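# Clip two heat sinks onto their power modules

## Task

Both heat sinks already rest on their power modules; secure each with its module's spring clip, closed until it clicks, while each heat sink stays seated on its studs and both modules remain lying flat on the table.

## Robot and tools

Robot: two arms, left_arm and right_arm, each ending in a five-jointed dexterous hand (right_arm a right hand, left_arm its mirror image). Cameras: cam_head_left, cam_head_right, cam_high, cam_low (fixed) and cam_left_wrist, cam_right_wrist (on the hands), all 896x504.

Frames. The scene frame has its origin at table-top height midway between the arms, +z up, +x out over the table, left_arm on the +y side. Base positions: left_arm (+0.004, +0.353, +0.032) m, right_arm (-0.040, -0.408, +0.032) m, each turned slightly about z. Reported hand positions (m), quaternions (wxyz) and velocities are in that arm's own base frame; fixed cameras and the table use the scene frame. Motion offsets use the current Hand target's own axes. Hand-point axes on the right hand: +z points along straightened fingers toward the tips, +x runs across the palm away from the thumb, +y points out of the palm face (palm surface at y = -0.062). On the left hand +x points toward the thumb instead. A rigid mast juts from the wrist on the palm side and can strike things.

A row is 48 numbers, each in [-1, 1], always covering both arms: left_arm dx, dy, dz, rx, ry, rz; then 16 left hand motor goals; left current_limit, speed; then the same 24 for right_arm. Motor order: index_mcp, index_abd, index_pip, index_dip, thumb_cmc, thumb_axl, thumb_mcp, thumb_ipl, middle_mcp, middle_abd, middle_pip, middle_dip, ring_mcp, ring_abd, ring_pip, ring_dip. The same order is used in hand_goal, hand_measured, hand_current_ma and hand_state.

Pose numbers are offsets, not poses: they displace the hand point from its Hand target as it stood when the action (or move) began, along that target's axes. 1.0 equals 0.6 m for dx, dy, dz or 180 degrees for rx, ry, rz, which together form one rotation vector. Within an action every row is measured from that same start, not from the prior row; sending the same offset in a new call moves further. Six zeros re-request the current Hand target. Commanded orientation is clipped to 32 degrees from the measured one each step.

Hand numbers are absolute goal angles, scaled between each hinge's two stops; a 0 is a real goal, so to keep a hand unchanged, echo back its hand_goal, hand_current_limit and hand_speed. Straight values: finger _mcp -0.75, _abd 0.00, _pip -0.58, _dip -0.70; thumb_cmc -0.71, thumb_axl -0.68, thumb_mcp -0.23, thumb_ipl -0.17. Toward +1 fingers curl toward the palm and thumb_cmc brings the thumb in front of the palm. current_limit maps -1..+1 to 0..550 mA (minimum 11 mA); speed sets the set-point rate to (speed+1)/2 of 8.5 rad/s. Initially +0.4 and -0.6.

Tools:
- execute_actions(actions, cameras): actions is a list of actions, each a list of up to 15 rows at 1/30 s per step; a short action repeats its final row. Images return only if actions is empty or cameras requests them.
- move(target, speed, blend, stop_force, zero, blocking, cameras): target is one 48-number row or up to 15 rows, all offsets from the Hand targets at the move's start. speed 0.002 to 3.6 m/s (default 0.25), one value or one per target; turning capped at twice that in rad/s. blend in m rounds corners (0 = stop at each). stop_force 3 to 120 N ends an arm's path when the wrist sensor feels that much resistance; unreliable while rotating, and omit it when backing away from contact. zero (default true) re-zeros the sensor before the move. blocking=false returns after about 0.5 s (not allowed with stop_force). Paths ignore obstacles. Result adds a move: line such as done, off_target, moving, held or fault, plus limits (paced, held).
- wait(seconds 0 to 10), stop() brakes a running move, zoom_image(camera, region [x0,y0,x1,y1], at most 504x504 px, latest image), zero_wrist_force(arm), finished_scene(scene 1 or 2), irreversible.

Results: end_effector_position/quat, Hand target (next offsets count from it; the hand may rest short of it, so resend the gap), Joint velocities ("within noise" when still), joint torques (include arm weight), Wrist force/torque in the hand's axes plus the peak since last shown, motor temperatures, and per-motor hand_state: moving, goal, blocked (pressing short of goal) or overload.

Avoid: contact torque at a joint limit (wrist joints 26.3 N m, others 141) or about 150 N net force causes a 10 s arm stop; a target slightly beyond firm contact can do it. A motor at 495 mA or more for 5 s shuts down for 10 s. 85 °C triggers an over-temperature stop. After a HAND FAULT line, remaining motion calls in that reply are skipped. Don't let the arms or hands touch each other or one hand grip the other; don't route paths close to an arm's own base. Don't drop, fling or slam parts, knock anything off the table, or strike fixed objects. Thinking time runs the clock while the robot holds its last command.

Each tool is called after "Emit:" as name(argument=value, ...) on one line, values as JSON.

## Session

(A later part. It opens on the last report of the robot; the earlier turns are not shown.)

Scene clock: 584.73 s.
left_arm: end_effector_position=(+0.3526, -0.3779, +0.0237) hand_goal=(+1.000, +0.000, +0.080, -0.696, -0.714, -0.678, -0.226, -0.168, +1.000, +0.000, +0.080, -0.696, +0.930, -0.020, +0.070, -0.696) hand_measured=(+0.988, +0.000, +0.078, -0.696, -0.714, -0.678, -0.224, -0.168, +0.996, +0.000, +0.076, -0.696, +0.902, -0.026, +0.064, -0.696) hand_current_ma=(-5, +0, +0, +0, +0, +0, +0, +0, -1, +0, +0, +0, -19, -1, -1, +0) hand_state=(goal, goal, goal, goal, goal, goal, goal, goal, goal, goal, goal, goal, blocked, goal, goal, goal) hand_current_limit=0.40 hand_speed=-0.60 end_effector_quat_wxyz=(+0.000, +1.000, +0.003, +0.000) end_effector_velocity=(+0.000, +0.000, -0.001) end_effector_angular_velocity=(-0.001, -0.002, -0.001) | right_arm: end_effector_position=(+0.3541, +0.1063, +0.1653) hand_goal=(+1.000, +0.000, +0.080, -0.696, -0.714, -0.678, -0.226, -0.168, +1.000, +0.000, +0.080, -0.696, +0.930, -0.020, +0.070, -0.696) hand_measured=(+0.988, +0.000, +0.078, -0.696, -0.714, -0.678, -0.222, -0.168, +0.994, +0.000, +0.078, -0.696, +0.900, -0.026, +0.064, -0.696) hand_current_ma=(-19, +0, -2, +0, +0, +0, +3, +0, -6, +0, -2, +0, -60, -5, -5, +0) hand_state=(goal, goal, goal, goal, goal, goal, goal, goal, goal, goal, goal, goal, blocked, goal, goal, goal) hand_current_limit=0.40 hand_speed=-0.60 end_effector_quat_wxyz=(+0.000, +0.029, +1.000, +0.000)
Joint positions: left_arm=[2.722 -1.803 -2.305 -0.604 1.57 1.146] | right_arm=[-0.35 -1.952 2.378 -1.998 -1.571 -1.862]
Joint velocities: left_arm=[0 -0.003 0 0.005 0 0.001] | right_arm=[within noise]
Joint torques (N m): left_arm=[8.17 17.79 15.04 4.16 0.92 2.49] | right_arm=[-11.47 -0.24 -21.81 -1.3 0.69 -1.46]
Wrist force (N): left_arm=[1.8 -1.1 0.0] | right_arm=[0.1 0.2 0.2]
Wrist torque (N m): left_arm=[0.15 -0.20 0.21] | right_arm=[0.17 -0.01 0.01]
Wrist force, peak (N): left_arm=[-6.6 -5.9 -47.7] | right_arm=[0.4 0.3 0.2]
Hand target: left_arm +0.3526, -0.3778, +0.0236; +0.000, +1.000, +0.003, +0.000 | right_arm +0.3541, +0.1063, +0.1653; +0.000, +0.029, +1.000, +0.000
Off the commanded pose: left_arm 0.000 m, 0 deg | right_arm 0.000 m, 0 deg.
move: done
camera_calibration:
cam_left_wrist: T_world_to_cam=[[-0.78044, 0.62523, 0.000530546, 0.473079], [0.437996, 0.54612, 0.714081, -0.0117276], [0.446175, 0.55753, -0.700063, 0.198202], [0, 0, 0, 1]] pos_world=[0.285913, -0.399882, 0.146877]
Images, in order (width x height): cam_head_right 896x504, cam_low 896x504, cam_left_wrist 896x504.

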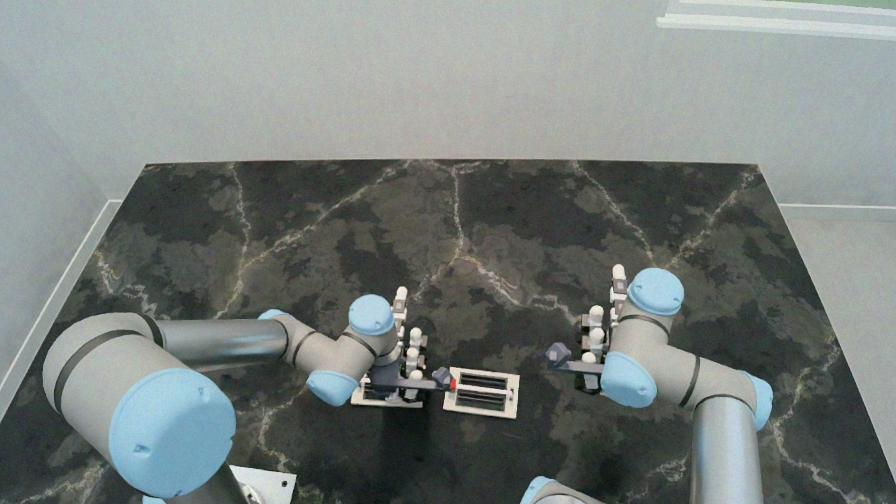

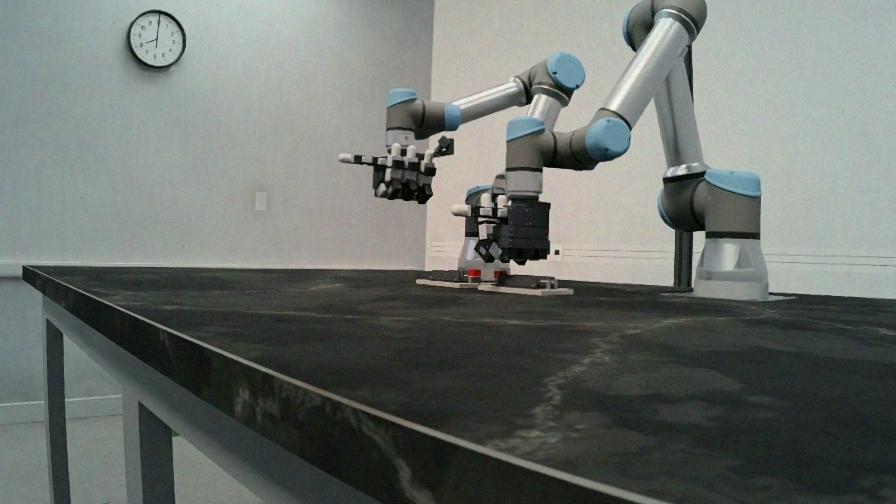

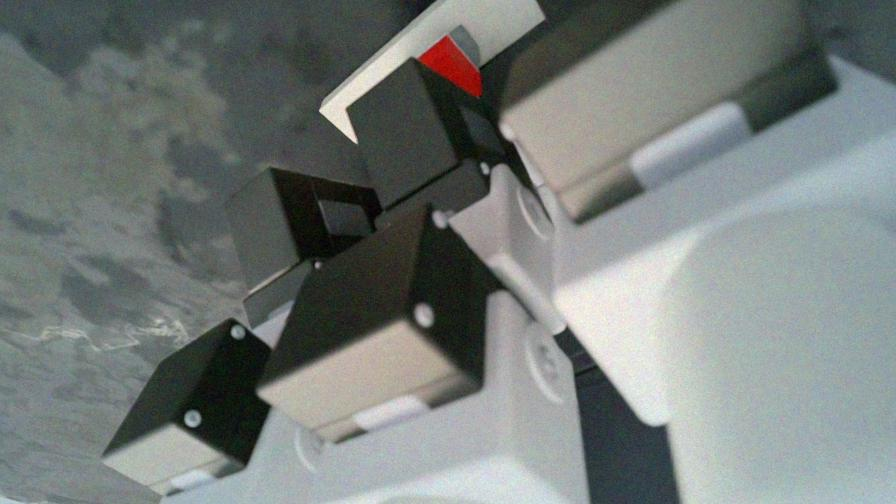

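Emit:
move(target=[[0,0,-0.17,0,0,0, 1.0,0,0.08,-0.696,-0.714,-0.678,-0.226,-0.168,1.0,0,0.08,-0.696,0.93,-0.02,0.07,-0.696,0.4,-0.6, 0,0,0,0,0,0, 1.0,0,0.08,-0.696,-0.714,-0.678,-0.226,-0.168,1.0,0,0.08,-0.696,0.93,-0.02,0.07,-0.696,0.4,-0.6],[0,-0.5,-0.22,0,0,0, 1.0,0,0.08,-0.696,-0.714,-0.678,-0.226,-0.168,1.0,0,0.08,-0.696,0.93,-0.02,0.07,-0.696,0.4,-0.6, 0,0,0,0,0,0, 1.0,0,0.08,-0.696,-0.714,-0.678,-0.226,-0.168,1.0,0,0.08,-0.696,0.93,-0.02,0.07,-0.696,0.4,-0.6]], speed=0.22, blend=[0.03,0], cameras=["cam_head_left","cam_head_right","cam_high","cam_low"])

Emit:
zoom_image(camera="cam_head_left", region=[330, 340, 530, 440])

Emit:
zoom_image(camera="cam_low", region=[400, 220, 600, 310])

Emit:
zoom_image(camera="cam_high", region=[300, 150, 500, 250])

Scene clock: 592.13 s.
left_arm: end_effector_position=(+0.3512, -0.0779, +0.1556) hand_goal=(+1.000, +0.000, +0.080, -0.696, -0.714, -0.678, -0.226, -0.168, +1.000, +0.000, +0.080, -0.696, +0.930, -0.020, +0.070, -0.696) hand_measured=(+0.988, +0.000, +0.078, -0.696, -0.714, -0.678, -0.224, -0.168, +0.994, +0.000, +0.076, -0.696, +0.902, -0.026, +0.064, -0.696) hand_current_ma=(-5, +0, +0, +0, +0, +0, +0, +0, -1, +0, +0, +0, -19, -1, -1, +0) hand_state=(goal, goal, goal, goal, goal, goal, goal, goal, goal, goal, goal, goal, blocked, goal, goal, goal) hand_current_limit=0.40 hand_speed=-0.60 end_effector_quat_wxyz=(+0.000, +1.000, +0.003, +0.000) | right_arm: end_effector_position=(+0.3541, +0.1063, +0.1653) hand_goal=(+1.000, +0.000, +0.080, -0.696, -0.714, -0.678, -0.226, -0.168, +1.000, +0.000, +0.080, -0.696, +0.930, -0.020, +0.070, -0.696) hand_measured=(+0.988, +0.000, +0.078, -0.696, -0.714, -0.678, -0.222, -0.168, +0.994, +0.000, +0.078, -0.696, +0.900, -0.026, +0.064, -0.696) hand_current_ma=(-19, +0, -2, +0, +0, +0, +3, +0, -6, +0, -2, +0, -60, -5, -5, +0) hand_state=(goal, goal, goal, goal, goal, goal, goal, goal, goal, goal, goal, goal, blocked, goal, goal, goal) hand_current_limit=0.40 hand_speed=-0.60 end_effector_quat_wxyz=(+0.000, +0.029, +1.000, +0.000)
Joint positions: left_arm=[3.582 -1.207 -2.396 -1.11 1.571 2.005] | right_arm=[-0.35 -1.952 2.378 -1.998 -1.571 -1.862]
Joint torques (N m): left_arm=[7.01 -1.36 14.91 3.99 1.05 2.26] | right_arm=[-11.66 0.05 -21.14 -1.3 0.62 -1.47]
Wrist force (N): left_arm=[1.4 -0.9 0.2] | right_arm=[0.1 0.1 0.3]
Wrist torque (N m): left_arm=[0.19 -0.14 0.19] | right_arm=[0.15 -0.02 0.01]
Wrist force, peak (N): left_arm=[1.4 -3.3 0.1] | right_arm=[0.3 0.0 0.5]
Hand target: left_arm +0.3511, -0.0778, +0.1555; +0.000, +1.000, +0.003, +0.000 | right_arm +0.3541, +0.1063, +0.1653; +0.000, +0.029, +1.000, +0.000
Off the commanded pose: left_arm 0.000 m, 0 deg | right_arm 0.000 m, 0 deg.
move: done
Images, in order (width x height): cam_head_left 896x504, cam_head_right 896x504, cam_high 896x504, cam_low 896x504.

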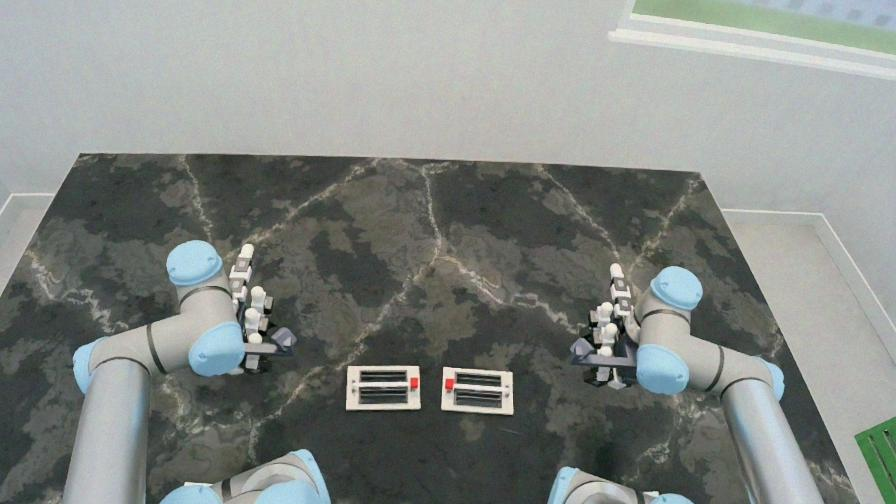

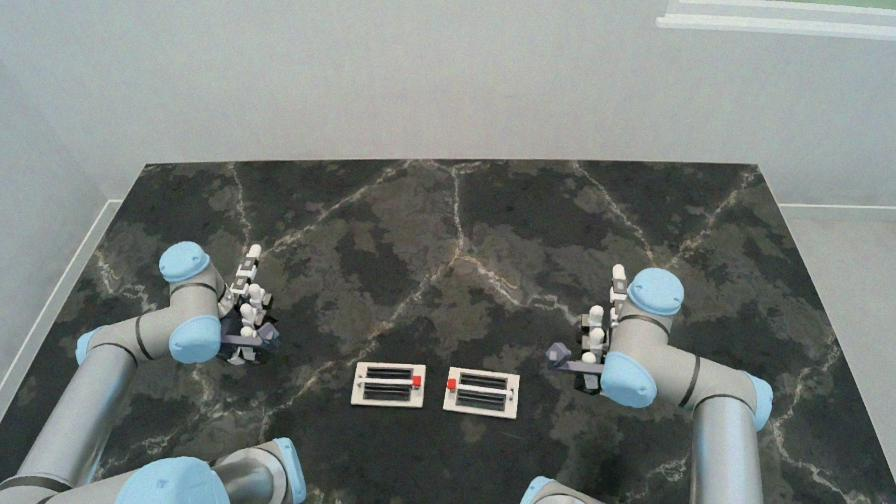

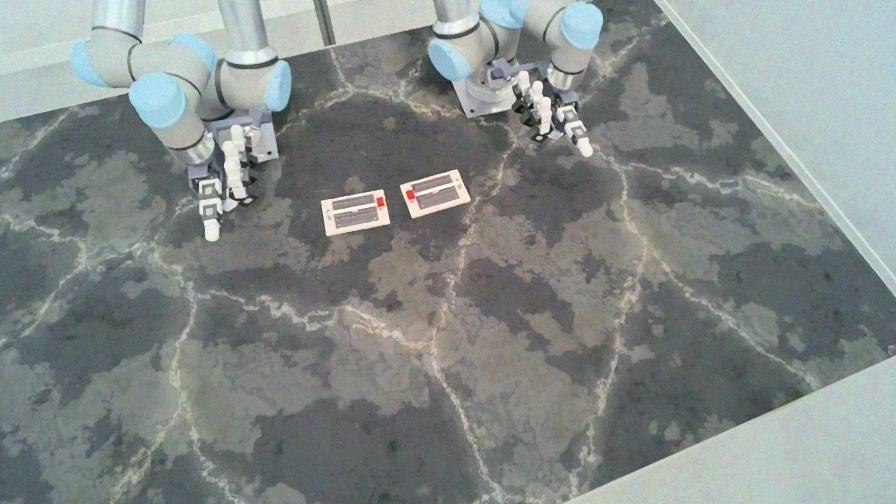

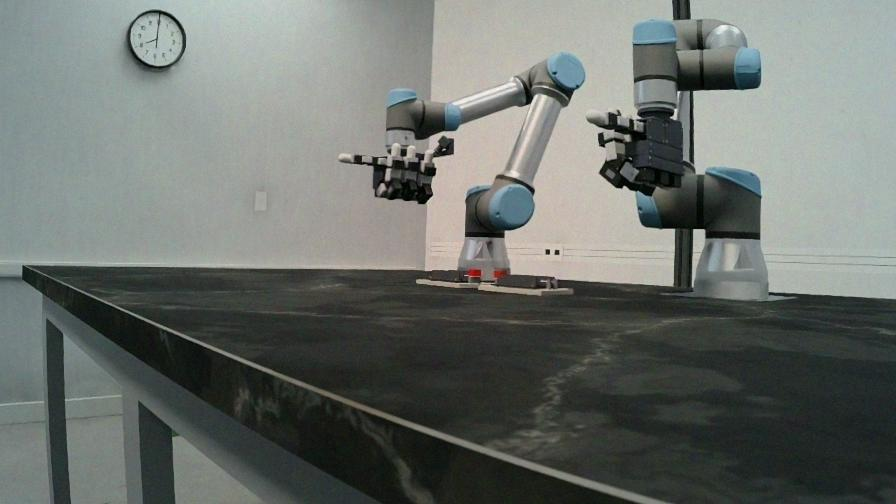

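Scaled by 2.520.

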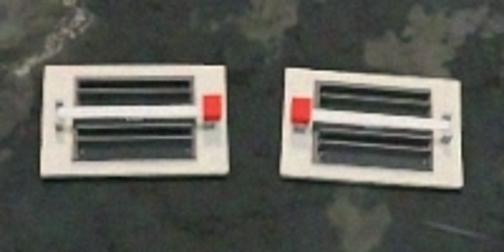

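Scaled by 2.520.

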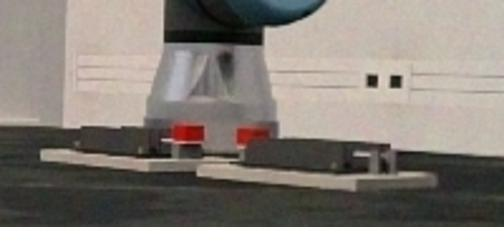

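Scaled by 2.520.

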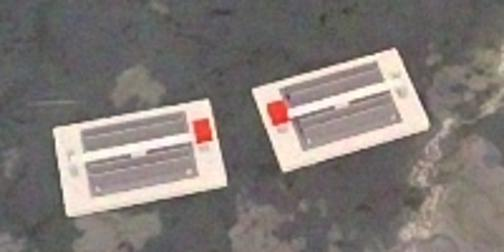

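Both levers are down and latched and the modules haven't moved, so the scene can end here.

Emit:
finished_scene(scene=2)

The scene is finished: the task was done.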